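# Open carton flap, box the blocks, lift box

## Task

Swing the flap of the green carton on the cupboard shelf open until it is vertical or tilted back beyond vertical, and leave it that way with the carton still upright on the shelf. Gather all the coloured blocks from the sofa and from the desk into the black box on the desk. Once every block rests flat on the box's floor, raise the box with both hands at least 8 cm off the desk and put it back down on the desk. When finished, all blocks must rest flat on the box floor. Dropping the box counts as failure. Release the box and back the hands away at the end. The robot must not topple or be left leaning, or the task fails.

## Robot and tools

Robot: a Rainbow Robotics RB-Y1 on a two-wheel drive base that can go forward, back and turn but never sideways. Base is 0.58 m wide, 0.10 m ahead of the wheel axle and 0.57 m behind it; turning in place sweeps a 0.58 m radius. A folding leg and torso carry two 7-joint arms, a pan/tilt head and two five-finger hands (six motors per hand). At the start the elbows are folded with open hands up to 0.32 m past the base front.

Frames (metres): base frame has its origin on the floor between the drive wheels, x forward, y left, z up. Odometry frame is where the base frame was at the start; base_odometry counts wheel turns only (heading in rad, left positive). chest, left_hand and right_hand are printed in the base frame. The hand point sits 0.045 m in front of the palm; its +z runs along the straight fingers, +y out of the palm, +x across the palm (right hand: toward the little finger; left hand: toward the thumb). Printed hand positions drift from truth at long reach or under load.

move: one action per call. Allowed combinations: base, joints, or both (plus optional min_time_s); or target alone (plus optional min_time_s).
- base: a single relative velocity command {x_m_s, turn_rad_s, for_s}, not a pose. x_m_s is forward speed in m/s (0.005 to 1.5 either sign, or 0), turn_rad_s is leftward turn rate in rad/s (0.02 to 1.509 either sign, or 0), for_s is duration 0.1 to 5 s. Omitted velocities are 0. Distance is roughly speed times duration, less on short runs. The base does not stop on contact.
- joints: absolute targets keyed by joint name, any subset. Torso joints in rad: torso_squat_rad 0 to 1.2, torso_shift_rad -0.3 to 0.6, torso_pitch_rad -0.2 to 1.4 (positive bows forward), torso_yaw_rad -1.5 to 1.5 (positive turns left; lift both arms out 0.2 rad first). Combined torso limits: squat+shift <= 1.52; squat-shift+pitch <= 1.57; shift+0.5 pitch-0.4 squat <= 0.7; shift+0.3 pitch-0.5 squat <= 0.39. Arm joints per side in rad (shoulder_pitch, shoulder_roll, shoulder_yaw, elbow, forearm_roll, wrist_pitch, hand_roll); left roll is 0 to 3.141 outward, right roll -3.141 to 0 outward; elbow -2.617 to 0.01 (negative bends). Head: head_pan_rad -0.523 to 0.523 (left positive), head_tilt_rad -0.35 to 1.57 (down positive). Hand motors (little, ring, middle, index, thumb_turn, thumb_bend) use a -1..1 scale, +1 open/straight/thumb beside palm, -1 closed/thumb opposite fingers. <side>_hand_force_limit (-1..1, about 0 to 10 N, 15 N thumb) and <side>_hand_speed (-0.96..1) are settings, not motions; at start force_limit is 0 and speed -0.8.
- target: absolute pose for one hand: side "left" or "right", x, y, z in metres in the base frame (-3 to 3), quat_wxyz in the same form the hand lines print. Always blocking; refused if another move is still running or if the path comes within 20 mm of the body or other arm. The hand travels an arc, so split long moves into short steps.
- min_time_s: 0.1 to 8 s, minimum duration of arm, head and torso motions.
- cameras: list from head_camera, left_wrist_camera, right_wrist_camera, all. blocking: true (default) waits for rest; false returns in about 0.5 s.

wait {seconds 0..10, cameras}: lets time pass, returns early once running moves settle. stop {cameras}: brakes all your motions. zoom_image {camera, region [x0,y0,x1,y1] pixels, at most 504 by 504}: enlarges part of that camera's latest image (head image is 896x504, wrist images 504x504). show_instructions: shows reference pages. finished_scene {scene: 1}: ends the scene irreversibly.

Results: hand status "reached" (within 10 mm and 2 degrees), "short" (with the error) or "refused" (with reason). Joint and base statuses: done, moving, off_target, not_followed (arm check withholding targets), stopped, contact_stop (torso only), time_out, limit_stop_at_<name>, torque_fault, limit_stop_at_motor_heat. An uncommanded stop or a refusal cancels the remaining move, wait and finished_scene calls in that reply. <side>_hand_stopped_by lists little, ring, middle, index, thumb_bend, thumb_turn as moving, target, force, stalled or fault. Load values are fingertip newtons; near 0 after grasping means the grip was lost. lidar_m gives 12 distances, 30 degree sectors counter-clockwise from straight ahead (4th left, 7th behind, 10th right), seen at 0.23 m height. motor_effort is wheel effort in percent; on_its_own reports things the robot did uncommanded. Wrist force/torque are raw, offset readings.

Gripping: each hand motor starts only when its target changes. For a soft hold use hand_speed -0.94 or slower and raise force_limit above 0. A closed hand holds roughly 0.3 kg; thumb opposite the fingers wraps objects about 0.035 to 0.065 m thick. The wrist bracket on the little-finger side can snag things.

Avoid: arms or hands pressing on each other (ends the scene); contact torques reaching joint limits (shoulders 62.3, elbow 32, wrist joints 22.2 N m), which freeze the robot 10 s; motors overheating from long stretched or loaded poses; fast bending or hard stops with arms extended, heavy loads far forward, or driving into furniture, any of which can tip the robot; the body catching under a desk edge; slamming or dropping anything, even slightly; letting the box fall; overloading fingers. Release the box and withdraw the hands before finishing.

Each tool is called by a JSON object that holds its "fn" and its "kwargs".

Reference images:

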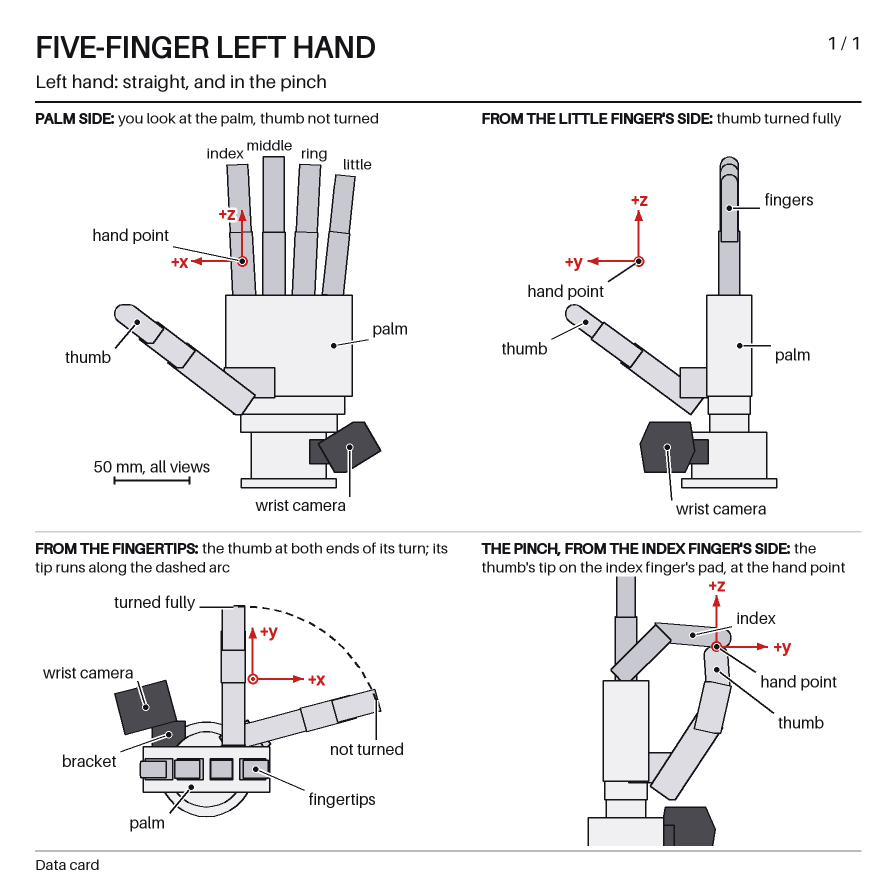

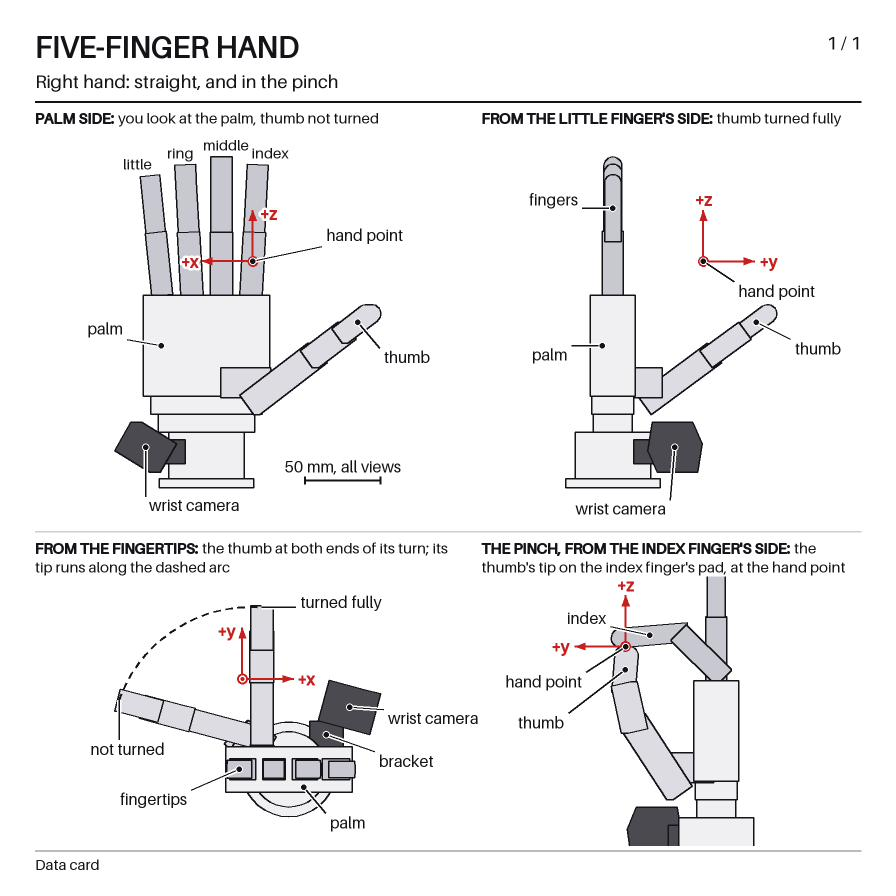

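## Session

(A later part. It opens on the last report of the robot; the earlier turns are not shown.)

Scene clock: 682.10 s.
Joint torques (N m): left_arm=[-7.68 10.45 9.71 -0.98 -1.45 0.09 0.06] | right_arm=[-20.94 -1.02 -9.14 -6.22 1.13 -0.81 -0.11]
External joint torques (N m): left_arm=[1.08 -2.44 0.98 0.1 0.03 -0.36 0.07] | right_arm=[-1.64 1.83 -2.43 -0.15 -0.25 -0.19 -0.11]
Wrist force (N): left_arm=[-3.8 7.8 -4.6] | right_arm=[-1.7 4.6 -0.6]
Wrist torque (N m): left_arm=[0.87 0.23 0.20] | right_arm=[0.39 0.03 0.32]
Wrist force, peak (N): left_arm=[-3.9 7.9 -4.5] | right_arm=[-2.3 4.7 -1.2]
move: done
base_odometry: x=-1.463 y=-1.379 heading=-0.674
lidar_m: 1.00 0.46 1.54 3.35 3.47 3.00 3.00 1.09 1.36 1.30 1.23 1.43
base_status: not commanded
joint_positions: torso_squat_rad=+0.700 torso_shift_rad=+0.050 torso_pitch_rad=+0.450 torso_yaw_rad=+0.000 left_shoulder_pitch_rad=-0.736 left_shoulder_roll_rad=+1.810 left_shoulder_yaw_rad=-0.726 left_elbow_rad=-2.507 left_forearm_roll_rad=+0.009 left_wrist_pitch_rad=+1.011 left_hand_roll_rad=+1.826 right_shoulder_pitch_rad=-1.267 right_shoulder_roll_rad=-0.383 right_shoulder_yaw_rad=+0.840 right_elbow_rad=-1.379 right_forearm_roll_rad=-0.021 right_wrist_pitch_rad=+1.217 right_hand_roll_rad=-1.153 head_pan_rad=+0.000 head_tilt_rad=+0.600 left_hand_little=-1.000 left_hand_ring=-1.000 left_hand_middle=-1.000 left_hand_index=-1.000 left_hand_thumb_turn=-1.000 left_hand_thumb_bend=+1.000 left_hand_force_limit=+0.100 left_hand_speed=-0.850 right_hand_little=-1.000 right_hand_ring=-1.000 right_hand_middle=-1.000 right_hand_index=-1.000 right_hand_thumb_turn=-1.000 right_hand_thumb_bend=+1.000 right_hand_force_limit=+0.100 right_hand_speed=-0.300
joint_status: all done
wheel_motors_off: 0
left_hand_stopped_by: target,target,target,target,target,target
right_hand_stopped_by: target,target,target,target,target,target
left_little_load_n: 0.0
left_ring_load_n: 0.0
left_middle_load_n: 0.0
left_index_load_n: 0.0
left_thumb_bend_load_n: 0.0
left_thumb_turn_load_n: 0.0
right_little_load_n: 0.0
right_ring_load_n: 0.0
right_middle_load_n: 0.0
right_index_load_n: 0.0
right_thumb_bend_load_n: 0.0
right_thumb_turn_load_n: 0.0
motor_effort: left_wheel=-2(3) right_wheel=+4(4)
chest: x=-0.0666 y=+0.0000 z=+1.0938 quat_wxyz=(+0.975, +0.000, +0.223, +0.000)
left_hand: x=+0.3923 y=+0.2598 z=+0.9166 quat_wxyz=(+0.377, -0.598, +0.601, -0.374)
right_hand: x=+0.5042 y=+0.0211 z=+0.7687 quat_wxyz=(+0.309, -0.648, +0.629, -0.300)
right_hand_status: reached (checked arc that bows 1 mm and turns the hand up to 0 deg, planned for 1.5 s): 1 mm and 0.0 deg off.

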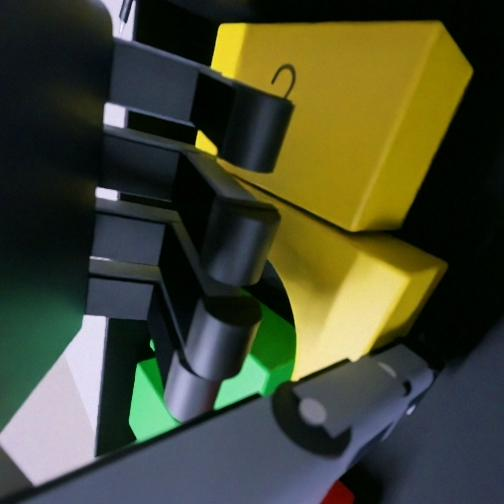

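{"fn": "move", "kwargs": {"target": {"side":"right","x":0.49,"y":0.0215,"z":0.77,"quat_wxyz":[0.309,-0.6475,0.6284,-0.2999]}, "min_time_s": 1}}

{"fn": "move", "kwargs": {"target": {"side":"right","x":0.465,"y":0.018,"z":0.86,"quat_wxyz":[0.309,-0.6475,0.6284,-0.2999]}, "min_time_s": 1.5, "cameras": ["right_wrist_camera"]}}

{"fn": "move", "kwargs": {"target": {"side":"right","x":0.43,"y":-0.13,"z":0.92,"quat_wxyz":[0.3045,-0.638,0.638,-0.3045]}, "min_time_s": 1.8}}

{"fn": "move", "kwargs": {"target": {"side":"right","x":0.40,"y":-0.36,"z":0.94,"quat_wxyz":[0.3045,-0.638,0.638,-0.3045]}, "min_time_s": 1.8, "cameras": ["head_camera"]}}

Scene clock: 684.00 s.
Joint torques (N m): left_arm=[-7.61 10.72 9.72 -1.05 -1.42 0.06 0.06] | right_arm=[-17.41 -4.28 -6.14 -8.26 1.55 -0.32 -0.55]
External joint torques (N m): left_arm=[1.15 -2.17 1 0.02 0.06 -0.39 0.07] | right_arm=[1.33 -1.67 0.7 -2.15 0.14 0.27 -0.56]
Wrist force (N): left_arm=[-3.8 7.7 -4.6] | right_arm=[-2.0 4.3 -0.5]
Wrist torque (N m): left_arm=[0.86 0.23 0.21] | right_arm=[0.35 0.06 0.15]
Wrist force, peak (N): left_arm=[-3.8 7.9 -4.6] | right_arm=[-2.1 4.9 -0.7]
move: done
base_odometry: x=-1.463 y=-1.379 heading=-0.674
lidar_m: 1.01 0.45 1.51 3.34 3.47 3.00 2.99 1.08 1.36 1.29 1.24 1.44
base_status: not commanded
joint_positions: torso_squat_rad=+0.700 torso_shift_rad=+0.050 torso_pitch_rad=+0.450 torso_yaw_rad=+0.000 left_shoulder_pitch_rad=-0.736 left_shoulder_roll_rad=+1.810 left_shoulder_yaw_rad=-0.726 left_elbow_rad=-2.507 left_forearm_roll_rad=+0.009 left_wrist_pitch_rad=+1.011 left_hand_roll_rad=+1.826 right_shoulder_pitch_rad=-1.240 right_shoulder_roll_rad=-0.397 right_shoulder_yaw_rad=+0.851 right_elbow_rad=-1.456 right_forearm_roll_rad=-0.007 right_wrist_pitch_rad=+1.265 right_hand_roll_rad=-1.169 head_pan_rad=+0.000 head_tilt_rad=+0.600 left_hand_little=-1.000 left_hand_ring=-1.000 left_hand_middle=-1.000 left_hand_index=-1.000 left_hand_thumb_turn=-1.000 left_hand_thumb_bend=+1.000 left_hand_force_limit=+0.100 left_hand_speed=-0.850 right_hand_little=-1.000 right_hand_ring=-1.000 right_hand_middle=-1.000 right_hand_index=-1.000 right_hand_thumb_turn=-1.000 right_hand_thumb_bend=+1.000 right_hand_force_limit=+0.100 right_hand_speed=-0.300
joint_status: all done
wheel_motors_off: 0
left_hand_stopped_by: target,target,target,target,target,target
right_hand_stopped_by: target,target,target,target,target,target
left_little_load_n: 0.0
left_ring_load_n: 0.0
left_middle_load_n: 0.0
left_index_load_n: 0.0
left_thumb_bend_load_n: 0.0
left_thumb_turn_load_n: 0.0
right_little_load_n: 0.5
right_ring_load_n: 0.0
right_middle_load_n: 0.0
right_index_load_n: 0.0
right_thumb_bend_load_n: 0.0
right_thumb_turn_load_n: 0.0
motor_effort: left_wheel=-2(3) right_wheel=+4(4)
chest: x=-0.0666 y=+0.0000 z=+1.0938 quat_wxyz=(+0.975, +0.000, +0.223, +0.000)
left_hand: x=+0.3923 y=+0.2598 z=+0.9166 quat_wxyz=(+0.377, -0.598, +0.601, -0.374)
right_hand: x=+0.4900 y=+0.0216 z=+0.7700 quat_wxyz=(+0.309, -0.648, +0.629, -0.300)
right_hand_status: reached (checked arc that bows 3 mm and turns the hand up to 0 deg, planned for 1.0 s): 0 mm and 0.0 deg off.
pictures: none

Scene clock: 685.83 s.
Joint torques (N m): left_arm=[-7.54 10.63 9.31 -0.86 -1.38 0.1 0] | right_arm=[-19.38 -4.62 -9.7 -7.38 1.25 -0.43 -0.13]
External joint torques (N m): left_arm=[1.22 -2.26 0.59 0.21 0.1 -0.35 0.01] | right_arm=[-0.94 -1.4 -2.21 -1.99 -0.17 0.26 -0.14]
Wrist force (N): left_arm=[-3.7 7.8 -4.5] | right_arm=[-1.8 4.2 -0.5]
Wrist torque (N m): left_arm=[0.87 0.23 0.21] | right_arm=[0.36 0.04 0.29]
Wrist force, peak (N): left_arm=[-3.8 7.9 -4.7] | right_arm=[-2.0 5.0 -0.6]
move: done
base_odometry: x=-1.463 y=-1.379 heading=-0.674
lidar_m: 1.00 0.42 1.52 3.35 3.48 2.99 2.99 1.09 1.35 1.30 1.24 1.45
base_status: not commanded
joint_positions: torso_squat_rad=+0.700 torso_shift_rad=+0.050 torso_pitch_rad=+0.450 torso_yaw_rad=+0.000 left_shoulder_pitch_rad=-0.736 left_shoulder_roll_rad=+1.810 left_shoulder_yaw_rad=-0.726 left_elbow_rad=-2.507 left_forearm_roll_rad=+0.009 left_wrist_pitch_rad=+1.011 left_hand_roll_rad=+1.826 right_shoulder_pitch_rad=-1.309 right_shoulder_roll_rad=-0.465 right_shoulder_yaw_rad=+0.767 right_elbow_rad=-1.750 right_forearm_roll_rad=-0.119 right_wrist_pitch_rad=+1.563 right_hand_roll_rad=-1.099 head_pan_rad=+0.000 head_tilt_rad=+0.600 left_hand_little=-1.000 left_hand_ring=-1.000 left_hand_middle=-1.000 left_hand_index=-1.000 left_hand_thumb_turn=-1.000 left_hand_thumb_bend=+1.000 left_hand_force_limit=+0.100 left_hand_speed=-0.850 right_hand_little=-1.000 right_hand_ring=-1.000 right_hand_middle=-1.000 right_hand_index=-1.000 right_hand_thumb_turn=-1.000 right_hand_thumb_bend=+1.000 right_hand_force_limit=+0.100 right_hand_speed=-0.300
joint_status: all done
wheel_motors_off: 0
left_hand_stopped_by: target,target,target,target,target,target
right_hand_stopped_by: target,target,target,target,target,target
left_little_load_n: 0.0
left_ring_load_n: -0.5
left_middle_load_n: 0.5
left_index_load_n: 0.0
left_thumb_bend_load_n: 0.0
left_thumb_turn_load_n: 0.0
right_little_load_n: 0.0
right_ring_load_n: 0.0
right_middle_load_n: 0.0
right_index_load_n: 0.0
right_thumb_bend_load_n: 0.0
right_thumb_turn_load_n: 0.0
motor_effort: left_wheel=-2(3) right_wheel=+4(4)
chest: x=-0.0666 y=+0.0000 z=+1.0938 quat_wxyz=(+0.975, +0.000, +0.223, +0.000)
left_hand: x=+0.3923 y=+0.2598 z=+0.9166 quat_wxyz=(+0.377, -0.598, +0.601, -0.374)
right_hand: x=+0.4651 y=+0.0182 z=+0.8592 quat_wxyz=(+0.309, -0.648, +0.628, -0.300)
right_hand_status: reached (checked arc that bows 9 mm and turns the hand up to 1 deg, planned for 1.5 s): 1 mm and 0.1 deg off.

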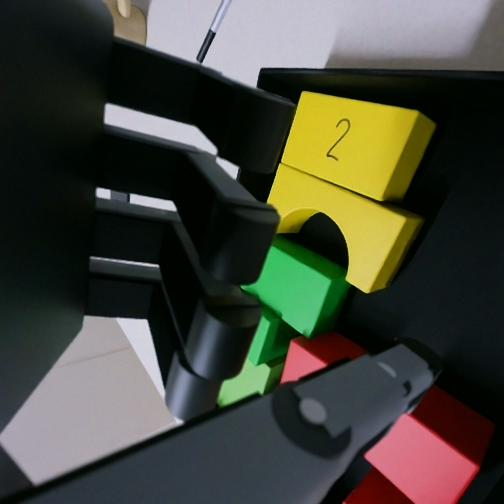

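Scene clock: 687.97 s.
Joint torques (N m): left_arm=[-7.88 10.86 9.61 -0.86 -1.47 0.27 0.01] | right_arm=[-13.69 -9.08 -10.82 -5.52 1.24 -0.43 -0.08]
External joint torques (N m): left_arm=[0.88 -2.02 0.88 0.21 0.01 -0.18 0.02] | right_arm=[1.11 -1.29 -2.72 -1.97 -0.13 0.35 -0.09]
Wrist force (N): left_arm=[-3.7 7.8 -4.6] | right_arm=[-2.5 4.6 0.0]
Wrist torque (N m): left_arm=[0.86 0.23 0.21] | right_arm=[0.39 0.16 0.27]
Wrist force, peak (N): left_arm=[-3.8 7.8 -4.6] | right_arm=[-2.2 4.9 -0.1]
move: done
base_odometry: x=-1.463 y=-1.379 heading=-0.674
lidar_m: 1.00 0.43 1.54 3.33 3.49 3.02 2.98 1.08 1.36 1.28 1.23 1.43
base_status: not commanded
joint_positions: torso_squat_rad=+0.700 torso_shift_rad=+0.050 torso_pitch_rad=+0.450 torso_yaw_rad=+0.000 left_shoulder_pitch_rad=-0.736 left_shoulder_roll_rad=+1.810 left_shoulder_yaw_rad=-0.726 left_elbow_rad=-2.507 left_forearm_roll_rad=+0.009 left_wrist_pitch_rad=+1.011 left_hand_roll_rad=+1.826 right_shoulder_pitch_rad=-1.094 right_shoulder_roll_rad=-0.899 right_shoulder_yaw_rad=+0.473 right_elbow_rad=-2.224 right_forearm_roll_rad=-0.400 right_wrist_pitch_rad=+1.660 right_hand_roll_rad=-1.030 head_pan_rad=+0.000 head_tilt_rad=+0.600 left_hand_little=-1.000 left_hand_ring=-1.000 left_hand_middle=-1.000 left_hand_index=-1.000 left_hand_thumb_turn=-1.000 left_hand_thumb_bend=+1.000 left_hand_force_limit=+0.100 left_hand_speed=-0.850 right_hand_little=-1.000 right_hand_ring=-1.000 right_hand_middle=-1.000 right_hand_index=-1.000 right_hand_thumb_turn=-1.000 right_hand_thumb_bend=+1.000 right_hand_force_limit=+0.100 right_hand_speed=-0.300
joint_status: all done
wheel_motors_off: 0
left_hand_stopped_by: target,target,target,target,target,target
right_hand_stopped_by: target,target,target,target,target,target
left_little_load_n: 0.0
left_ring_load_n: 0.5
left_middle_load_n: 0.0
left_index_load_n: 0.0
left_thumb_bend_load_n: 0.0
left_thumb_turn_load_n: 0.0
right_little_load_n: 0.0
right_ring_load_n: 0.0
right_middle_load_n: 0.0
right_index_load_n: 0.0
right_thumb_bend_load_n: 0.0
right_thumb_turn_load_n: 0.0
motor_effort: left_wheel=-2(3) right_wheel=+4(4)
chest: x=-0.0666 y=+0.0000 z=+1.0938 quat_wxyz=(+0.975, +0.000, +0.223, +0.000)
left_hand: x=+0.3923 y=+0.2598 z=+0.9166 quat_wxyz=(+0.377, -0.598, +0.601, -0.374)
right_hand: x=+0.4300 y=-0.1295 z=+0.9200 quat_wxyz=(+0.303, -0.638, +0.638, -0.306)
right_hand_status: reached (checked arc that bows 14 mm and turns the hand up to 4 deg, planned for 1.8 s): 0 mm and 0.2 deg off.
pictures: none

Scene clock: 690.10 s.
Joint torques (N m): left_arm=[-7.71 10.73 9.97 -0.85 -1.47 0.13 0.16] | right_arm=[-5.71 -15.53 -12.47 -1.49 0.83 -1.13 -0.34]
External joint torques (N m): left_arm=[1.05 -2.16 1.25 0.22 0.01 -0.32 0.17] | right_arm=[1.27 -1.39 -2.57 0.21 -0.04 0.11 -0.34]
Wrist force (N): left_arm=[-3.7 7.8 -4.6] | right_arm=[-2.5 4.4 -0.3]
Wrist torque (N m): left_arm=[0.87 0.22 0.22] | right_arm=[0.37 0.15 0.28]
Wrist force, peak (N): left_arm=[-3.8 7.8 -4.6] | right_arm=[-2.7 4.6 -0.4]
move: done
base_odometry: x=-1.463 y=-1.379 heading=-0.674
lidar_m: 1.01 0.44 1.52 3.32 3.48 2.98 2.99 1.08 1.34 1.30 1.24 1.45
base_status: not commanded
joint_positions: torso_squat_rad=+0.700 torso_shift_rad=+0.050 torso_pitch_rad=+0.450 torso_yaw_rad=+0.000 left_shoulder_pitch_rad=-0.736 left_shoulder_roll_rad=+1.810 left_shoulder_yaw_rad=-0.726 left_elbow_rad=-2.507 left_forearm_roll_rad=+0.009 left_wrist_pitch_rad=+1.011 left_hand_roll_rad=+1.826 right_shoulder_pitch_rad=-0.145 right_shoulder_roll_rad=-1.335 right_shoulder_yaw_rad=-0.454 right_elbow_rad=-2.158 right_forearm_roll_rad=-0.967 right_wrist_pitch_rad=+1.045 right_hand_roll_rad=-0.601 head_pan_rad=+0.000 head_tilt_rad=+0.600 left_hand_little=-1.000 left_hand_ring=-1.000 left_hand_middle=-1.000 left_hand_index=-1.000 left_hand_thumb_turn=-1.000 left_hand_thumb_bend=+1.000 left_hand_force_limit=+0.100 left_hand_speed=-0.850 right_hand_little=-1.000 right_hand_ring=-1.000 right_hand_middle=-1.000 right_hand_index=-1.000 right_hand_thumb_turn=-1.000 right_hand_thumb_bend=+1.000 right_hand_force_limit=+0.100 right_hand_speed=-0.300
joint_status: all done
wheel_motors_off: 0
left_hand_stopped_by: target,target,target,target,target,target
right_hand_stopped_by: target,target,target,target,target,target
left_little_load_n: 0.0
left_ring_load_n: 0.0
left_middle_load_n: 0.0
left_index_load_n: 0.0
left_thumb_bend_load_n: 0.0
left_thumb_turn_load_n: 0.0
right_little_load_n: 0.0
right_ring_load_n: 0.0
right_middle_load_n: 0.0
right_index_load_n: 0.0
right_thumb_bend_load_n: 0.0
right_thumb_turn_load_n: 0.0
motor_effort: left_wheel=-2(3) right_wheel=+4(4)
chest: x=-0.0666 y=+0.0000 z=+1.0938 quat_wxyz=(+0.975, +0.000, +0.223, +0.000)
left_hand: x=+0.3923 y=+0.2598 z=+0.9166 quat_wxyz=(+0.377, -0.598, +0.601, -0.374)
right_hand: x=+0.3999 y=-0.3598 z=+0.9399 quat_wxyz=(+0.305, -0.638, +0.638, -0.305)
right_hand_status: reached (checked arc that bows 40 mm and turns the hand up to 8 deg, planned for 1.8 s): 0 mm and 0.0 deg off.

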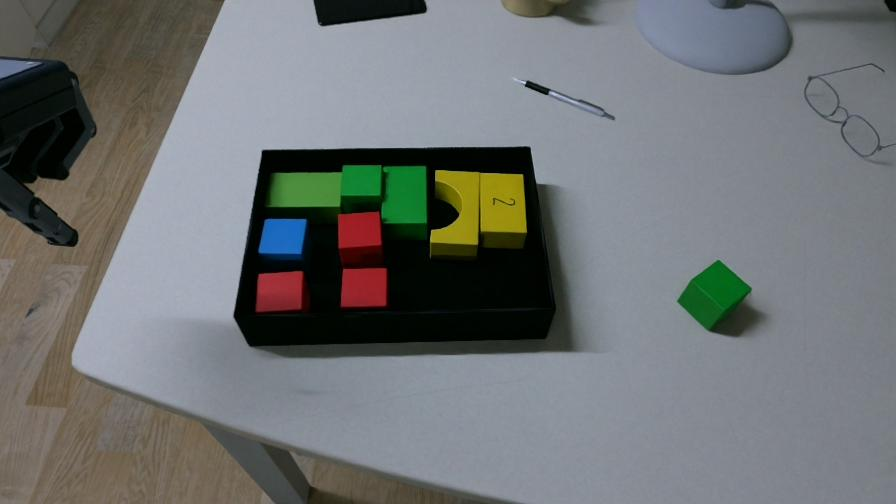

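{"fn": "zoom_image", "kwargs": {"camera": "head_camera", "region": [650, 240, 790, 350]}}

Scaled by 3.600 from the camera's image (finer frame: 1280x720).

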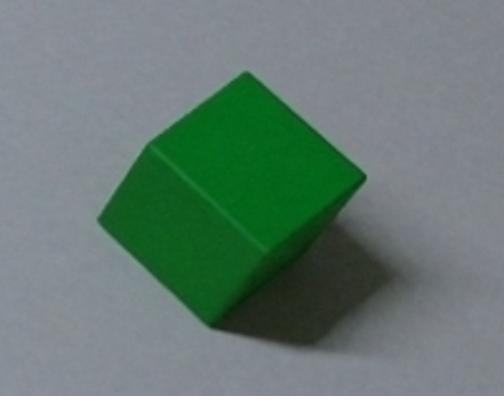

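{"fn": "move", "kwargs": {"target": {"side":"right","x":0.42,"y":-0.25,"z":0.90,"quat_wxyz":[0.3483,-0.7299,0.5280,-0.2520]}, "min_time_s": 1.8, "cameras": ["head_camera","right_wrist_camera"]}}

Scene clock: 697.27 s.
Joint torques (N m): left_arm=[-7.54 10.67 9.54 -0.95 -1.48 0.15 0.01] | right_arm=[-11.27 -12.59 -9.96 -2.21 0.75 -1.39 -0.12]
External joint torques (N m): left_arm=[1.22 -2.22 0.81 0.12 0 -0.31 0.01] | right_arm=[-1.11 1.21 0.12 0.18 0.04 -0.07 -0.13]
Wrist force (N): left_arm=[-3.7 7.7 -4.4] | right_arm=[-2.4 4.5 -0.4]
Wrist torque (N m): left_arm=[0.84 0.23 0.22] | right_arm=[0.41 0.16 0.26]
Wrist force, peak (N): left_arm=[-3.8 7.9 -4.5] | right_arm=[-2.6 4.9 -0.3]
move: done
base_odometry: x=-1.463 y=-1.379 heading=-0.674
lidar_m: 1.00 0.44 1.53 3.34 3.48 3.00 2.98 1.08 1.34 1.29 1.24 1.44
base_status: not commanded
joint_positions: torso_squat_rad=+0.700 torso_shift_rad=+0.050 torso_pitch_rad=+0.450 torso_yaw_rad=+0.000 left_shoulder_pitch_rad=-0.736 left_shoulder_roll_rad=+1.810 left_shoulder_yaw_rad=-0.726 left_elbow_rad=-2.507 left_forearm_roll_rad=+0.009 left_wrist_pitch_rad=+1.011 left_hand_roll_rad=+1.826 right_shoulder_pitch_rad=-0.516 right_shoulder_roll_rad=-1.334 right_shoulder_yaw_rad=+0.037 right_elbow_rad=-2.106 right_forearm_roll_rad=-0.956 right_wrist_pitch_rad=+0.892 right_hand_roll_rad=-0.492 head_pan_rad=+0.000 head_tilt_rad=+0.600 left_hand_little=-1.000 left_hand_ring=-1.000 left_hand_middle=-1.000 left_hand_index=-1.000 left_hand_thumb_turn=-1.000 left_hand_thumb_bend=+1.000 left_hand_force_limit=+0.100 left_hand_speed=-0.850 right_hand_little=-1.000 right_hand_ring=-1.000 right_hand_middle=-1.000 right_hand_index=-1.000 right_hand_thumb_turn=-1.000 right_hand_thumb_bend=+1.000 right_hand_force_limit=+0.100 right_hand_speed=-0.300
joint_status: all done
wheel_motors_off: 0
left_hand_stopped_by: target,target,target,target,target,target
right_hand_stopped_by: target,target,target,target,target,target
left_little_load_n: 0.0
left_ring_load_n: 0.0
left_middle_load_n: 0.0
left_index_load_n: 0.0
left_thumb_bend_load_n: 0.0
left_thumb_turn_load_n: 0.0
right_little_load_n: 0.0
right_ring_load_n: 0.0
right_middle_load_n: 0.0
right_index_load_n: 0.0
right_thumb_bend_load_n: 0.0
right_thumb_turn_load_n: 0.0
motor_effort: left_wheel=-2(3) right_wheel=+4(4)
chest: x=-0.0666 y=+0.0000 z=+1.0938 quat_wxyz=(+0.975, +0.000, +0.223, +0.000)
left_hand: x=+0.3923 y=+0.2598 z=+0.9166 quat_wxyz=(+0.377, -0.598, +0.601, -0.374)
right_hand: x=+0.4198 y=-0.2502 z=+0.9001 quat_wxyz=(+0.350, -0.731, +0.529, -0.253)
right_hand_status: reached (checked arc that bows 14 mm and turns the hand up to 18 deg, planned for 1.8 s): 0 mm and 0.1 deg off.

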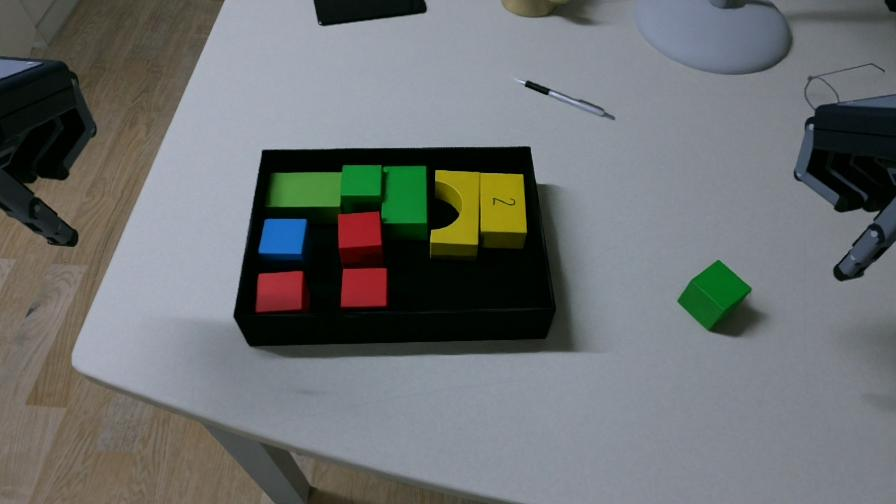

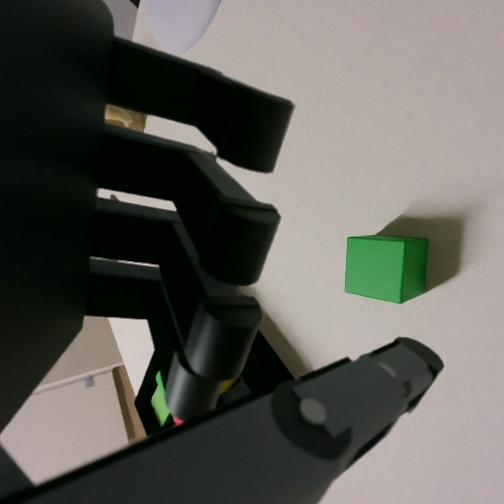

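{"fn": "zoom_image", "kwargs": {"camera": "right_wrist_camera", "region": [330, 210, 450, 330]}}

Scaled by 4.200 from the camera's image (finer frame: 720x720).

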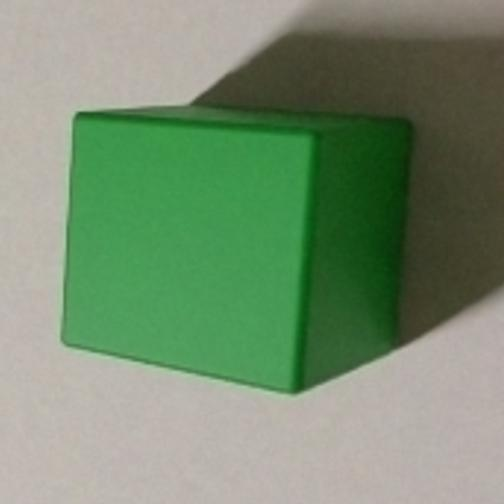

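{"fn": "move", "kwargs": {"joints": {"right_hand_index":0.05,"right_hand_middle":0.05}}}

{"fn": "move", "kwargs": {"target": {"side":"right","x":0.4428,"y":-0.2099,"z":0.86,"quat_wxyz":[0.3516,-0.8299,0.4003,-0.1696]}, "min_time_s": 1.8, "cameras": ["head_camera","right_wrist_camera"]}}

Scene clock: 703.83 s.
Joint torques (N m): left_arm=[-7.61 10.63 9.7 -0.74 -1.42 0.02 -0.01] | right_arm=[-11.48 -12.93 -10.12 -2.24 0.81 -1.46 -0.19]
External joint torques (N m): left_arm=[1.14 -2.26 0.97 0.33 0.06 -0.43 0] | right_arm=[-1.32 0.86 -0.04 0.15 0.1 -0.13 -0.2]
Wrist force (N): left_arm=[-3.8 7.8 -4.5] | right_arm=[-2.4 4.6 -0.2]
Wrist torque (N m): left_arm=[0.86 0.24 0.21] | right_arm=[0.41 0.15 0.27]
Wrist force, peak (N): left_arm=[-3.8 7.9 -4.6] | right_arm=[-2.3 5.1 -0.6]
move: done
base_odometry: x=-1.463 y=-1.379 heading=-0.674
lidar_m: 1.00 0.43 1.53 3.33 3.47 3.00 2.99 1.09 1.36 1.29 1.24 1.44
base_status: not commanded
joint_positions: torso_squat_rad=+0.700 torso_shift_rad=+0.050 torso_pitch_rad=+0.450 torso_yaw_rad=+0.000 left_shoulder_pitch_rad=-0.736 left_shoulder_roll_rad=+1.810 left_shoulder_yaw_rad=-0.726 left_elbow_rad=-2.507 left_forearm_roll_rad=+0.009 left_wrist_pitch_rad=+1.011 left_hand_roll_rad=+1.826 right_shoulder_pitch_rad=-0.516 right_shoulder_roll_rad=-1.334 right_shoulder_yaw_rad=+0.037 right_elbow_rad=-2.106 right_forearm_roll_rad=-0.956 right_wrist_pitch_rad=+0.892 right_hand_roll_rad=-0.492 head_pan_rad=+0.000 head_tilt_rad=+0.600 left_hand_little=-1.000 left_hand_ring=-1.000 left_hand_middle=-1.000 left_hand_index=-1.000 left_hand_thumb_turn=-1.000 left_hand_thumb_bend=+1.000 left_hand_force_limit=+0.100 left_hand_speed=-0.850 right_hand_little=-1.000 right_hand_ring=-1.000 right_hand_middle=+0.050 right_hand_index=+0.050 right_hand_thumb_turn=-1.000 right_hand_thumb_bend=+1.000 right_hand_force_limit=+0.100 right_hand_speed=-0.300
joint_status: all done
wheel_motors_off: 0
left_hand_stopped_by: target,target,target,target,target,target
right_hand_stopped_by: target,target,target,target,target,target
left_little_load_n: 0.0
left_ring_load_n: 0.5
left_middle_load_n: 0.0
left_index_load_n: 0.0
left_thumb_bend_load_n: 0.0
left_thumb_turn_load_n: 0.0
right_little_load_n: 0.0
right_ring_load_n: 0.0
right_middle_load_n: 0.0
right_index_load_n: 0.0
right_thumb_bend_load_n: -0.5
right_thumb_turn_load_n: 0.0
motor_effort: left_wheel=-2(2) right_wheel=+4(4)
chest: x=-0.0666 y=+0.0000 z=+1.0938 quat_wxyz=(+0.975, +0.000, +0.223, +0.000)
left_hand: x=+0.3923 y=+0.2598 z=+0.9166 quat_wxyz=(+0.377, -0.598, +0.601, -0.374)
right_hand: x=+0.4198 y=-0.2502 z=+0.9001 quat_wxyz=(+0.350, -0.731, +0.529, -0.253)
pictures: none

Scene clock: 705.97 s.
Joint torques (N m): left_arm=[-7.55 10.51 9.76 -0.91 -1.5 0.07 0.02] | right_arm=[-15.46 -12.55 -10.53 -3.13 0.08 -0.99 -0.25]
External joint torques (N m): left_arm=[1.2 -2.38 1.03 0.16 -0.02 -0.38 0.02] | right_arm=[-1.34 1.11 -0.35 0.03 0.03 0.39 -0.26]
Wrist force (N): left_arm=[-3.7 7.8 -4.5] | right_arm=[-2.1 4.1 -0.1]
Wrist torque (N m): left_arm=[0.87 0.24 0.21] | right_arm=[0.37 0.09 0.28]
Wrist force, peak (N): left_arm=[-3.8 7.9 -4.7] | right_arm=[-2.3 4.7 -0.5]
move: done
base_odometry: x=-1.463 y=-1.379 heading=-0.674
lidar_m: 1.00 0.44 1.52 3.33 3.47 2.99 2.99 1.08 1.35 1.29 1.24 1.43
base_status: not commanded
joint_positions: torso_squat_rad=+0.700 torso_shift_rad=+0.050 torso_pitch_rad=+0.450 torso_yaw_rad=+0.000 left_shoulder_pitch_rad=-0.736 left_shoulder_roll_rad=+1.810 left_shoulder_yaw_rad=-0.726 left_elbow_rad=-2.507 left_forearm_roll_rad=+0.009 left_wrist_pitch_rad=+1.011 left_hand_roll_rad=+1.826 right_shoulder_pitch_rad=-0.881 right_shoulder_roll_rad=-1.205 right_shoulder_yaw_rad=+0.338 right_elbow_rad=-1.733 right_forearm_roll_rad=-1.331 right_wrist_pitch_rad=+0.895 right_hand_roll_rad=+0.133 head_pan_rad=+0.000 head_tilt_rad=+0.600 left_hand_little=-1.000 left_hand_ring=-1.000 left_hand_middle=-1.000 left_hand_index=-1.000 left_hand_thumb_turn=-1.000 left_hand_thumb_bend=+1.000 left_hand_force_limit=+0.100 left_hand_speed=-0.850 right_hand_little=-1.000 right_hand_ring=-1.000 right_hand_middle=+0.050 right_hand_index=+0.050 right_hand_thumb_turn=-1.000 right_hand_thumb_bend=+1.000 right_hand_force_limit=+0.100 right_hand_speed=-0.300
joint_status: all done
wheel_motors_off: 0
left_hand_stopped_by: target,target,target,target,target,target
right_hand_stopped_by: target,target,target,target,target,target
left_little_load_n: 0.0
left_ring_load_n: 0.0
left_middle_load_n: 0.0
left_index_load_n: 0.0
left_thumb_bend_load_n: 0.0
left_thumb_turn_load_n: 0.0
right_little_load_n: 0.0
right_ring_load_n: 0.5
right_middle_load_n: -0.5
right_index_load_n: 0.0
right_thumb_bend_load_n: 0.0
right_thumb_turn_load_n: 0.0
motor_effort: left_wheel=-2(3) right_wheel=+4(4)
chest: x=-0.0666 y=+0.0000 z=+1.0938 quat_wxyz=(+0.975, +0.000, +0.223, +0.000)
left_hand: x=+0.3923 y=+0.2598 z=+0.9166 quat_wxyz=(+0.377, -0.598, +0.601, -0.374)
right_hand: x=+0.4425 y=-0.2095 z=+0.8603 quat_wxyz=(+0.352, -0.828, +0.401, -0.172)
right_hand_status: reached (checked arc that bows 14 mm and turns the hand up to 21 deg, planned for 1.8 s): 1 mm and 0.3 deg off.

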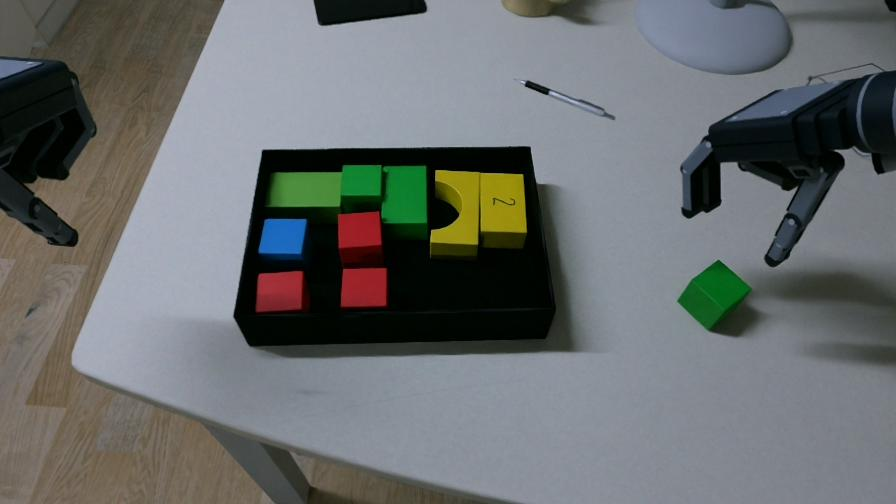

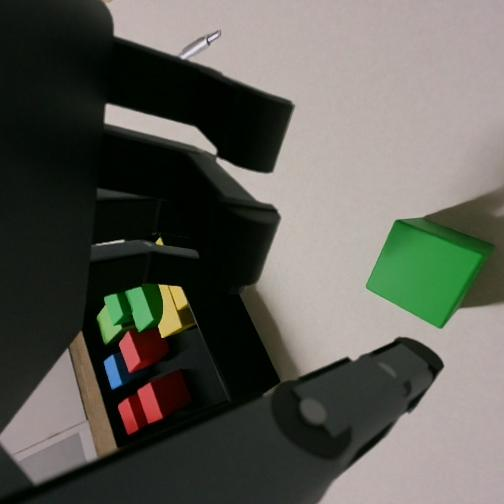

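{"fn": "zoom_image", "kwargs": {"camera": "right_wrist_camera", "region": [350, 200, 504, 354]}}

Scaled by 3.273 from the camera's image (finer frame: 720x720).

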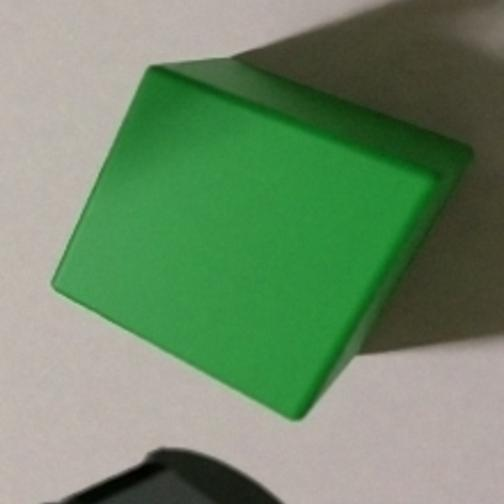

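{"fn": "move", "kwargs": {"target": {"side":"right","x":0.4383,"y":-0.2106,"z":0.81,"quat_wxyz":[0.3516,-0.8299,0.4003,-0.1696]}, "min_time_s": 1.5}}

{"fn": "move", "kwargs": {"target": {"side":"right","x":0.4383,"y":-0.2106,"z":0.776,"quat_wxyz":[0.3516,-0.8299,0.4003,-0.1696]}, "min_time_s": 1.5, "cameras": ["right_wrist_camera"]}}

Scene clock: 715.13 s.
Joint torques (N m): left_arm=[-7.53 10.62 9.8 -1.01 -1.49 0.1 -0.05] | right_arm=[-12.74 -12.22 -9.92 -3.85 0.07 -1.48 -0.05]
External joint torques (N m): left_arm=[1.23 -2.27 1.08 0.06 -0.01 -0.35 -0.04] | right_arm=[1.07 1.25 -0.03 -0.03 0.07 -0.12 -0.06]
Wrist force (N): left_arm=[-3.8 7.8 -4.6] | right_arm=[-2.2 4.4 -0.1]
Wrist torque (N m): left_arm=[0.88 0.24 0.21] | right_arm=[0.44 0.14 0.27]
Wrist force, peak (N): left_arm=[-3.9 7.8 -4.6] | right_arm=[-2.4 4.6 -0.1]
move: done
base_odometry: x=-1.463 y=-1.379 heading=-0.674
lidar_m: 0.98 0.44 1.53 3.33 3.48 3.00 2.99 1.07 1.35 1.30 1.24 1.43
base_status: not commanded
joint_positions: torso_squat_rad=+0.700 torso_shift_rad=+0.050 torso_pitch_rad=+0.450 torso_yaw_rad=+0.000 left_shoulder_pitch_rad=-0.736 left_shoulder_roll_rad=+1.810 left_shoulder_yaw_rad=-0.726 left_elbow_rad=-2.507 left_forearm_roll_rad=+0.009 left_wrist_pitch_rad=+1.011 left_hand_roll_rad=+1.826 right_shoulder_pitch_rad=-0.817 right_shoulder_roll_rad=-1.141 right_shoulder_yaw_rad=+0.379 right_elbow_rad=-1.682 right_forearm_roll_rad=-1.290 right_wrist_pitch_rad=+0.805 right_hand_roll_rad=+0.199 head_pan_rad=+0.000 head_tilt_rad=+0.600 left_hand_little=-1.000 left_hand_ring=-1.000 left_hand_middle=-1.000 left_hand_index=-1.000 left_hand_thumb_turn=-1.000 left_hand_thumb_bend=+1.000 left_hand_force_limit=+0.100 left_hand_speed=-0.850 right_hand_little=-1.000 right_hand_ring=-1.000 right_hand_middle=+0.050 right_hand_index=+0.050 right_hand_thumb_turn=-1.000 right_hand_thumb_bend=+1.000 right_hand_force_limit=+0.100 right_hand_speed=-0.300
joint_status: all done
wheel_motors_off: 0
left_hand_stopped_by: target,target,target,target,target,target
right_hand_stopped_by: target,target,target,target,target,target
left_little_load_n: 0.0
left_ring_load_n: 0.0
left_middle_load_n: 0.0
left_index_load_n: 0.0
left_thumb_bend_load_n: 0.0
left_thumb_turn_load_n: 0.0
right_little_load_n: 0.0
right_ring_load_n: 0.0
right_middle_load_n: 0.0
right_index_load_n: 0.0
right_thumb_bend_load_n: 0.0
right_thumb_turn_load_n: 0.0
motor_effort: left_wheel=-2(3) right_wheel=+4(4)
chest: x=-0.0666 y=+0.0000 z=+1.0938 quat_wxyz=(+0.975, +0.000, +0.223, +0.000)
left_hand: x=+0.3923 y=+0.2598 z=+0.9166 quat_wxyz=(+0.377, -0.598, +0.601, -0.374)
right_hand: x=+0.4381 y=-0.2106 z=+0.8103 quat_wxyz=(+0.351, -0.829, +0.400, -0.170)
right_hand_status: reached (checked arc that bows 2 mm and turns the hand up to 1 deg, planned for 1.5 s): 0 mm and 0.0 deg off.
pictures: none

Scene clock: 716.97 s.
Joint torques (N m): left_arm=[-7.62 10.72 9.69 -0.86 -1.47 0.16 0.06] | right_arm=[-12.36 -11.93 -9.32 -4.31 0.13 -1.58 -0.06]
External joint torques (N m): left_arm=[1.14 -2.17 0.96 0.21 0.01 -0.29 0.07] | right_arm=[1.42 1.31 0.24 -0.06 0.17 -0.24 -0.07]
Wrist force (N): left_arm=[-3.8 7.8 -4.4] | right_arm=[-2.3 4.3 0.0]
Wrist torque (N m): left_arm=[0.86 0.25 0.21] | right_arm=[0.39 0.13 0.28]
Wrist force, peak (N): left_arm=[-3.8 7.9 -4.5] | right_arm=[-2.2 4.8 0.1]
move: done
base_odometry: x=-1.463 y=-1.379 heading=-0.674
lidar_m: 1.01 0.44 1.52 3.35 3.47 2.99 2.99 1.09 1.36 1.29 1.24 1.44
base_status: not commanded
joint_positions: torso_squat_rad=+0.700 torso_shift_rad=+0.050 torso_pitch_rad=+0.450 torso_yaw_rad=+0.000 left_shoulder_pitch_rad=-0.736 left_shoulder_roll_rad=+1.810 left_shoulder_yaw_rad=-0.726 left_elbow_rad=-2.507 left_forearm_roll_rad=+0.009 left_wrist_pitch_rad=+1.011 left_hand_roll_rad=+1.826 right_shoulder_pitch_rad=-0.795 right_shoulder_roll_rad=-1.083 right_shoulder_yaw_rad=+0.411 right_elbow_rad=-1.615 right_forearm_roll_rad=-1.273 right_wrist_pitch_rad=+0.748 right_hand_roll_rad=+0.262 head_pan_rad=+0.000 head_tilt_rad=+0.600 left_hand_little=-1.000 left_hand_ring=-1.000 left_hand_middle=-1.000 left_hand_index=-1.000 left_hand_thumb_turn=-1.000 left_hand_thumb_bend=+1.000 left_hand_force_limit=+0.100 left_hand_speed=-0.850 right_hand_little=-1.000 right_hand_ring=-1.000 right_hand_middle=+0.050 right_hand_index=+0.050 right_hand_thumb_turn=-1.000 right_hand_thumb_bend=+1.000 right_hand_force_limit=+0.100 right_hand_speed=-0.300
joint_status: all done
wheel_motors_off: 0
left_hand_stopped_by: target,target,target,target,target,target
right_hand_stopped_by: target,target,target,target,target,target
left_little_load_n: 0.5
left_ring_load_n: 0.0
left_middle_load_n: 0.0
left_index_load_n: 0.0
left_thumb_bend_load_n: 0.0
left_thumb_turn_load_n: 0.0
right_little_load_n: 0.0
right_ring_load_n: 0.0
right_middle_load_n: 0.0
right_index_load_n: 0.0
right_thumb_bend_load_n: 0.0
right_thumb_turn_load_n: 0.0
motor_effort: left_wheel=-2(3) right_wheel=+4(4)
chest: x=-0.0666 y=+0.0000 z=+1.0938 quat_wxyz=(+0.975, +0.000, +0.223, +0.000)
left_hand: x=+0.3923 y=+0.2598 z=+0.9166 quat_wxyz=(+0.377, -0.598, +0.601, -0.374)
right_hand: x=+0.4383 y=-0.2106 z=+0.7762 quat_wxyz=(+0.351, -0.829, +0.400, -0.170)
right_hand_status: reached (checked arc that bows 1 mm and turns the hand up to 0 deg, planned for 1.5 s): 0 mm and 0.0 deg off.

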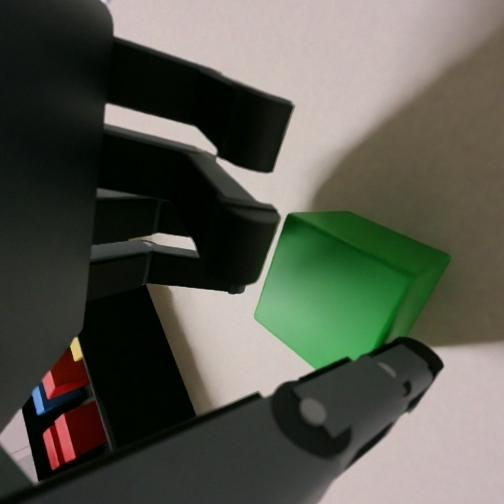

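{"fn": "move", "kwargs": {"joints": {"right_hand_speed":-0.85,"right_hand_index":-0.12,"right_hand_middle":-0.12}}}

{"fn": "move", "kwargs": {"joints": {"right_hand_index":-0.45,"right_hand_middle":-0.45}, "cameras": ["right_wrist_camera"]}}

Scene clock: 718.30 s.
Joint torques (N m): left_arm=[-7.69 10.83 9.59 -0.85 -1.42 0.19 0.1] | right_arm=[-12.49 -12.03 -9.33 -4.22 0.09 -1.42 -0.11]
External joint torques (N m): left_arm=[1.07 -2.06 0.86 0.22 0.06 -0.26 0.11] | right_arm=[1.3 1.21 0.23 0.03 0.14 -0.07 -0.12]
Wrist force (N): left_arm=[-3.7 7.7 -4.5] | right_arm=[-2.2 4.3 -0.1]
Wrist torque (N m): left_arm=[0.85 0.22 0.22] | right_arm=[0.40 0.09 0.30]
Wrist force, peak (N): left_arm=[-3.8 7.8 -4.6] | right_arm=[-2.4 4.5 -0.1]
move: done
base_odometry: x=-1.463 y=-1.379 heading=-0.674
lidar_m: 0.99 0.43 1.53 3.34 3.48 3.01 3.00 1.08 1.36 1.30 1.23 1.44
base_status: not commanded
joint_positions: torso_squat_rad=+0.700 torso_shift_rad=+0.050 torso_pitch_rad=+0.450 torso_yaw_rad=+0.000 left_shoulder_pitch_rad=-0.736 left_shoulder_roll_rad=+1.810 left_shoulder_yaw_rad=-0.726 left_elbow_rad=-2.507 left_forearm_roll_rad=+0.009 left_wrist_pitch_rad=+1.011 left_hand_roll_rad=+1.826 right_shoulder_pitch_rad=-0.795 right_shoulder_roll_rad=-1.083 right_shoulder_yaw_rad=+0.411 right_elbow_rad=-1.615 right_forearm_roll_rad=-1.273 right_wrist_pitch_rad=+0.748 right_hand_roll_rad=+0.262 head_pan_rad=+0.000 head_tilt_rad=+0.600 left_hand_little=-1.000 left_hand_ring=-1.000 left_hand_middle=-1.000 left_hand_index=-1.000 left_hand_thumb_turn=-1.000 left_hand_thumb_bend=+1.000 left_hand_force_limit=+0.100 left_hand_speed=-0.850 right_hand_little=-1.000 right_hand_ring=-1.000 right_hand_middle=-0.120 right_hand_index=-0.120 right_hand_thumb_turn=-1.000 right_hand_thumb_bend=+1.000 right_hand_force_limit=+0.100 right_hand_speed=-0.850
joint_status: all done
wheel_motors_off: 0
left_hand_stopped_by: target,target,target,target,target,target
right_hand_stopped_by: target,target,target,target,target,target
left_little_load_n: 0.0
left_ring_load_n: 0.0
left_middle_load_n: 0.0
left_index_load_n: 0.0
left_thumb_bend_load_n: 0.0
left_thumb_turn_load_n: 0.0
right_little_load_n: 0.0
right_ring_load_n: 0.0
right_middle_load_n: 0.0
right_index_load_n: 0.0
right_thumb_bend_load_n: 0.0
right_thumb_turn_load_n: 0.0
motor_effort: left_wheel=-2(3) right_wheel=+4(4)
chest: x=-0.0666 y=+0.0000 z=+1.0938 quat_wxyz=(+0.975, +0.000, +0.223, +0.000)
left_hand: x=+0.3923 y=+0.2598 z=+0.9166 quat_wxyz=(+0.377, -0.598, +0.601, -0.374)
right_hand: x=+0.4383 y=-0.2106 z=+0.7762 quat_wxyz=(+0.351, -0.829, +0.400, -0.170)
pictures: none

Scene clock: 719.33 s.
Joint torques (N m): left_arm=[-7.64 10.7 9.57 -0.94 -1.46 0.08 0] | right_arm=[-12.63 -12.24 -9.36 -4.39 0.05 -1.53 -0.02]
External joint torques (N m): left_arm=[1.12 -2.19 0.84 0.13 0.02 -0.37 0] | right_arm=[1.15 1 0.2 -0.14 0.1 -0.18 -0.03]
Wrist force (N): left_arm=[-3.7 7.7 -4.5] | right_arm=[-2.3 3.8 -1.6]
Wrist torque (N m): left_arm=[0.85 0.23 0.22] | right_arm=[0.38 0.18 0.26]
Wrist force, peak (N): left_arm=[-3.8 7.9 -4.6] | right_arm=[-2.5 4.6 0.2]
move: off_target
base_odometry: x=-1.463 y=-1.379 heading=-0.674
lidar_m: 1.00 0.44 1.54 3.35 3.47 2.99 2.99 1.10 1.35 1.30 1.25 1.44
base_status: not commanded
joint_positions: torso_squat_rad=+0.700 torso_shift_rad=+0.050 torso_pitch_rad=+0.450 torso_yaw_rad=+0.000 left_shoulder_pitch_rad=-0.736 left_shoulder_roll_rad=+1.810 left_shoulder_yaw_rad=-0.726 left_elbow_rad=-2.507 left_forearm_roll_rad=+0.009 left_wrist_pitch_rad=+1.011 left_hand_roll_rad=+1.826 right_shoulder_pitch_rad=-0.795 right_shoulder_roll_rad=-1.083 right_shoulder_yaw_rad=+0.411 right_elbow_rad=-1.615 right_forearm_roll_rad=-1.273 right_wrist_pitch_rad=+0.748 right_hand_roll_rad=+0.262 head_pan_rad=+0.000 head_tilt_rad=+0.600 left_hand_little=-1.000 left_hand_ring=-1.000 left_hand_middle=-1.000 left_hand_index=-1.000 left_hand_thumb_turn=-1.000 left_hand_thumb_bend=+1.000 left_hand_force_limit=+0.100 left_hand_speed=-0.850 right_hand_little=-1.000 right_hand_ring=-1.000 right_hand_middle=-0.227 right_hand_index=-0.311 right_hand_thumb_turn=-1.000 right_hand_thumb_bend=+1.001 right_hand_force_limit=+0.100 right_hand_speed=-0.850
joint_status: right_hand_middle off_target (ended at -0.227, target -0.450); right_hand_index off_target (ended at -0.311, target -0.450)
wheel_motors_off: 0
left_hand_stopped_by: target,target,target,target,target,target
right_hand_stopped_by: target,target,force,force,target,target
left_little_load_n: 0.0
left_ring_load_n: 0.0
left_middle_load_n: 0.0
left_index_load_n: 0.0
left_thumb_bend_load_n: 0.0
left_thumb_turn_load_n: 0.0
right_little_load_n: 0.0
right_ring_load_n: 0.0
right_middle_load_n: 5.0
right_index_load_n: 8.5
right_thumb_bend_load_n: 2.0
right_thumb_turn_load_n: 1.0
motor_effort: left_wheel=-2(2) right_wheel=+4(4)
chest: x=-0.0666 y=+0.0000 z=+1.0938 quat_wxyz=(+0.975, +0.000, +0.223, +0.000)
left_hand: x=+0.3923 y=+0.2598 z=+0.9166 quat_wxyz=(+0.377, -0.598, +0.601, -0.374)
right_hand: x=+0.4383 y=-0.2106 z=+0.7762 quat_wxyz=(+0.351, -0.829, +0.400, -0.170)

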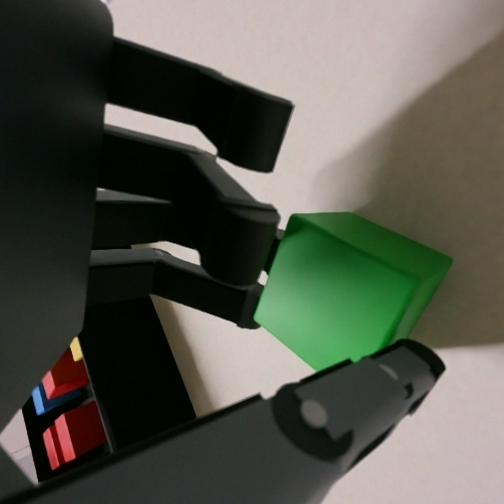

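{"fn": "move", "kwargs": {"target": {"side":"right","x":0.4383,"y":-0.2106,"z":0.79,"quat_wxyz":[0.3516,-0.8299,0.4003,-0.1696]}, "min_time_s": 1.5}}

{"fn": "move", "kwargs": {"target": {"side":"right","x":0.4383,"y":-0.2106,"z":0.86,"quat_wxyz":[0.3516,-0.8299,0.4003,-0.1696]}, "min_time_s": 1.5, "cameras": ["head_camera","right_wrist_camera"]}}

Scene clock: 721.73 s.
Joint torques (N m): left_arm=[-7.72 10.64 9.83 -1.03 -1.49 0.09 0.17] | right_arm=[-15.25 -15.25 -12.78 -6.26 -0.29 -0.9 -0.46]
External joint torques (N m): left_arm=[1.04 -2.25 1.1 0.04 -0.01 -0.36 0.18] | right_arm=[-1.44 -1.92 -3.09 -2.16 -0.26 0.44 -0.47]
Wrist force (N): left_arm=[-3.8 7.7 -4.6] | right_arm=[-2.4 4.5 0.1]
Wrist torque (N m): left_arm=[0.84 0.23 0.22] | right_arm=[0.39 0.15 0.11]
Wrist force, peak (N): left_arm=[-3.7 7.9 -4.6] | right_arm=[-2.4 4.8 0.4]
move: done
base_odometry: x=-1.463 y=-1.379 heading=-0.674
lidar_m: 0.99 0.44 1.54 3.34 3.48 3.01 2.99 1.07 1.34 1.30 1.25 1.44
base_status: not commanded
joint_positions: torso_squat_rad=+0.700 torso_shift_rad=+0.050 torso_pitch_rad=+0.450 torso_yaw_rad=+0.000 left_shoulder_pitch_rad=-0.736 left_shoulder_roll_rad=+1.810 left_shoulder_yaw_rad=-0.726 left_elbow_rad=-2.507 left_forearm_roll_rad=+0.009 left_wrist_pitch_rad=+1.011 left_hand_roll_rad=+1.826 right_shoulder_pitch_rad=-0.804 right_shoulder_roll_rad=-1.105 right_shoulder_yaw_rad=+0.400 right_elbow_rad=-1.640 right_forearm_roll_rad=-1.280 right_wrist_pitch_rad=+0.771 right_hand_roll_rad=+0.239 head_pan_rad=+0.000 head_tilt_rad=+0.600 left_hand_little=-1.000 left_hand_ring=-1.000 left_hand_middle=-1.000 left_hand_index=-1.000 left_hand_thumb_turn=-1.000 left_hand_thumb_bend=+1.000 left_hand_force_limit=+0.100 left_hand_speed=-0.850 right_hand_little=-1.000 right_hand_ring=-1.000 right_hand_middle=-0.227 right_hand_index=-0.311 right_hand_thumb_turn=-1.000 right_hand_thumb_bend=+1.001 right_hand_force_limit=+0.100 right_hand_speed=-0.850
joint_status: all done
wheel_motors_off: 0
left_hand_stopped_by: target,target,target,target,target,target
right_hand_stopped_by: target,target,force,force,target,target
left_little_load_n: 0.5
left_ring_load_n: 0.0
left_middle_load_n: 0.0
left_index_load_n: 0.0
left_thumb_bend_load_n: 0.0
left_thumb_turn_load_n: 0.0
right_little_load_n: 0.5
right_ring_load_n: 0.0
right_middle_load_n: 5.0
right_index_load_n: 8.5
right_thumb_bend_load_n: 2.0
right_thumb_turn_load_n: 1.0
motor_effort: left_wheel=-2(3) right_wheel=+4(4)
chest: x=-0.0666 y=+0.0000 z=+1.0938 quat_wxyz=(+0.975, +0.000, +0.223, +0.000)
left_hand: x=+0.3923 y=+0.2598 z=+0.9166 quat_wxyz=(+0.377, -0.598, +0.601, -0.374)
right_hand: x=+0.4381 y=-0.2104 z=+0.7889 quat_wxyz=(+0.351, -0.830, +0.400, -0.169)
right_hand_status: reached (checked arc that bows 0 mm and turns the hand up to 0 deg, planned for 1.5 s): 1 mm and 0.1 deg off.
pictures: none

Scene clock: 723.57 s.
Joint torques (N m): left_arm=[-7.72 10.59 9.65 -0.97 -1.48 0.07 0.12] | right_arm=[-15.45 -15.78 -13.12 -5 -0.15 -1.01 -0.47]
External joint torques (N m): left_arm=[1.04 -2.3 0.92 0.1 0 -0.38 0.13] | right_arm=[-1.51 -2.08 -2.93 -1.88 -0.2 0.36 -0.48]
Wrist force (N): left_arm=[-3.7 7.7 -4.7] | right_arm=[-2.2 4.4 0.1]
Wrist torque (N m): left_arm=[0.85 0.22 0.22] | right_arm=[0.39 0.09 0.10]
Wrist force, peak (N): left_arm=[-3.8 7.8 -4.7] | right_arm=[-2.3 4.8 0.3]
move: done
base_odometry: x=-1.463 y=-1.379 heading=-0.674
lidar_m: 0.99 0.42 1.53 3.34 3.47 3.01 2.98 1.08 1.35 1.29 1.25 1.44
base_status: not commanded
joint_positions: torso_squat_rad=+0.700 torso_shift_rad=+0.050 torso_pitch_rad=+0.450 torso_yaw_rad=+0.000 left_shoulder_pitch_rad=-0.736 left_shoulder_roll_rad=+1.810 left_shoulder_yaw_rad=-0.726 left_elbow_rad=-2.507 left_forearm_roll_rad=+0.009 left_wrist_pitch_rad=+1.011 left_hand_roll_rad=+1.826 right_shoulder_pitch_rad=-0.868 right_shoulder_roll_rad=-1.213 right_shoulder_yaw_rad=+0.334 right_elbow_rad=-1.744 right_forearm_roll_rad=-1.339 right_wrist_pitch_rad=+0.893 right_hand_roll_rad=+0.134 head_pan_rad=+0.000 head_tilt_rad=+0.600 left_hand_little=-1.000 left_hand_ring=-1.000 left_hand_middle=-1.000 left_hand_index=-1.000 left_hand_thumb_turn=-1.000 left_hand_thumb_bend=+1.000 left_hand_force_limit=+0.100 left_hand_speed=-0.850 right_hand_little=-1.000 right_hand_ring=-1.000 right_hand_middle=-0.227 right_hand_index=-0.311 right_hand_thumb_turn=-1.000 right_hand_thumb_bend=+1.001 right_hand_force_limit=+0.100 right_hand_speed=-0.850
joint_status: all done
wheel_motors_off: 0
left_hand_stopped_by: target,target,target,target,target,target
right_hand_stopped_by: target,target,force,force,target,target
left_little_load_n: 0.0
left_ring_load_n: 0.0
left_middle_load_n: 0.5
left_index_load_n: 0.0
left_thumb_bend_load_n: 0.0
left_thumb_turn_load_n: 0.0
right_little_load_n: 0.0
right_ring_load_n: 0.0
right_middle_load_n: 5.5
right_index_load_n: 8.5
right_thumb_bend_load_n: 2.0
right_thumb_turn_load_n: 0.5
motor_effort: left_wheel=-2(3) right_wheel=+4(4)
chest: x=-0.0666 y=+0.0000 z=+1.0938 quat_wxyz=(+0.975, +0.000, +0.223, +0.000)
left_hand: x=+0.3923 y=+0.2598 z=+0.9166 quat_wxyz=(+0.377, -0.598, +0.601, -0.374)
right_hand: x=+0.4382 y=-0.2103 z=+0.8590 quat_wxyz=(+0.351, -0.830, +0.400, -0.169)
right_hand_status: reached (checked arc that bows 2 mm and turns the hand up to 1 deg, planned for 1.5 s): 1 mm and 0.1 deg off.

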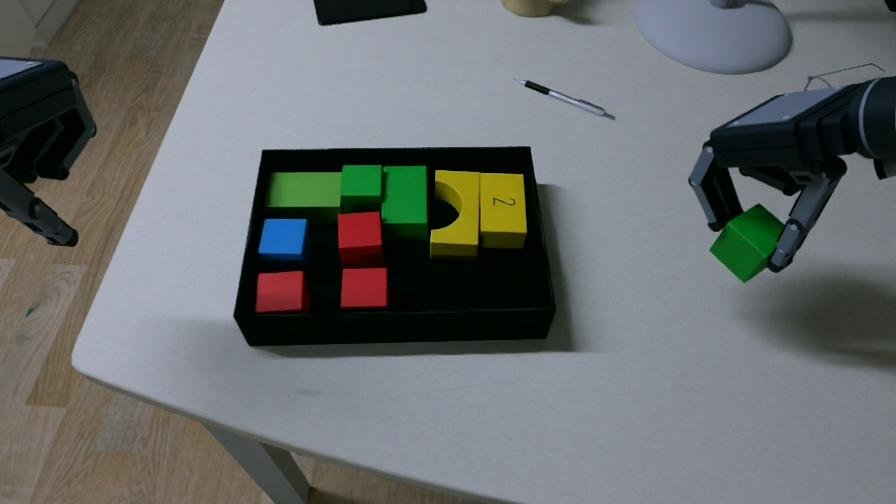

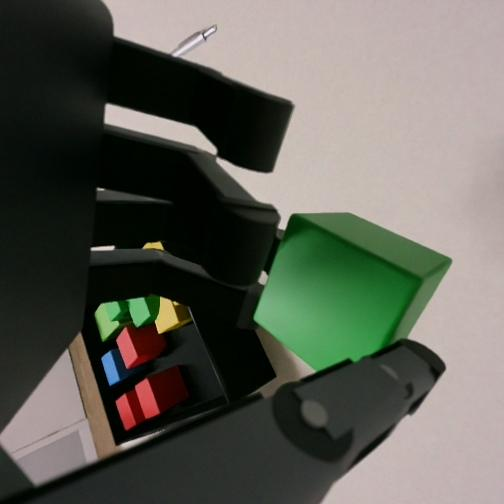

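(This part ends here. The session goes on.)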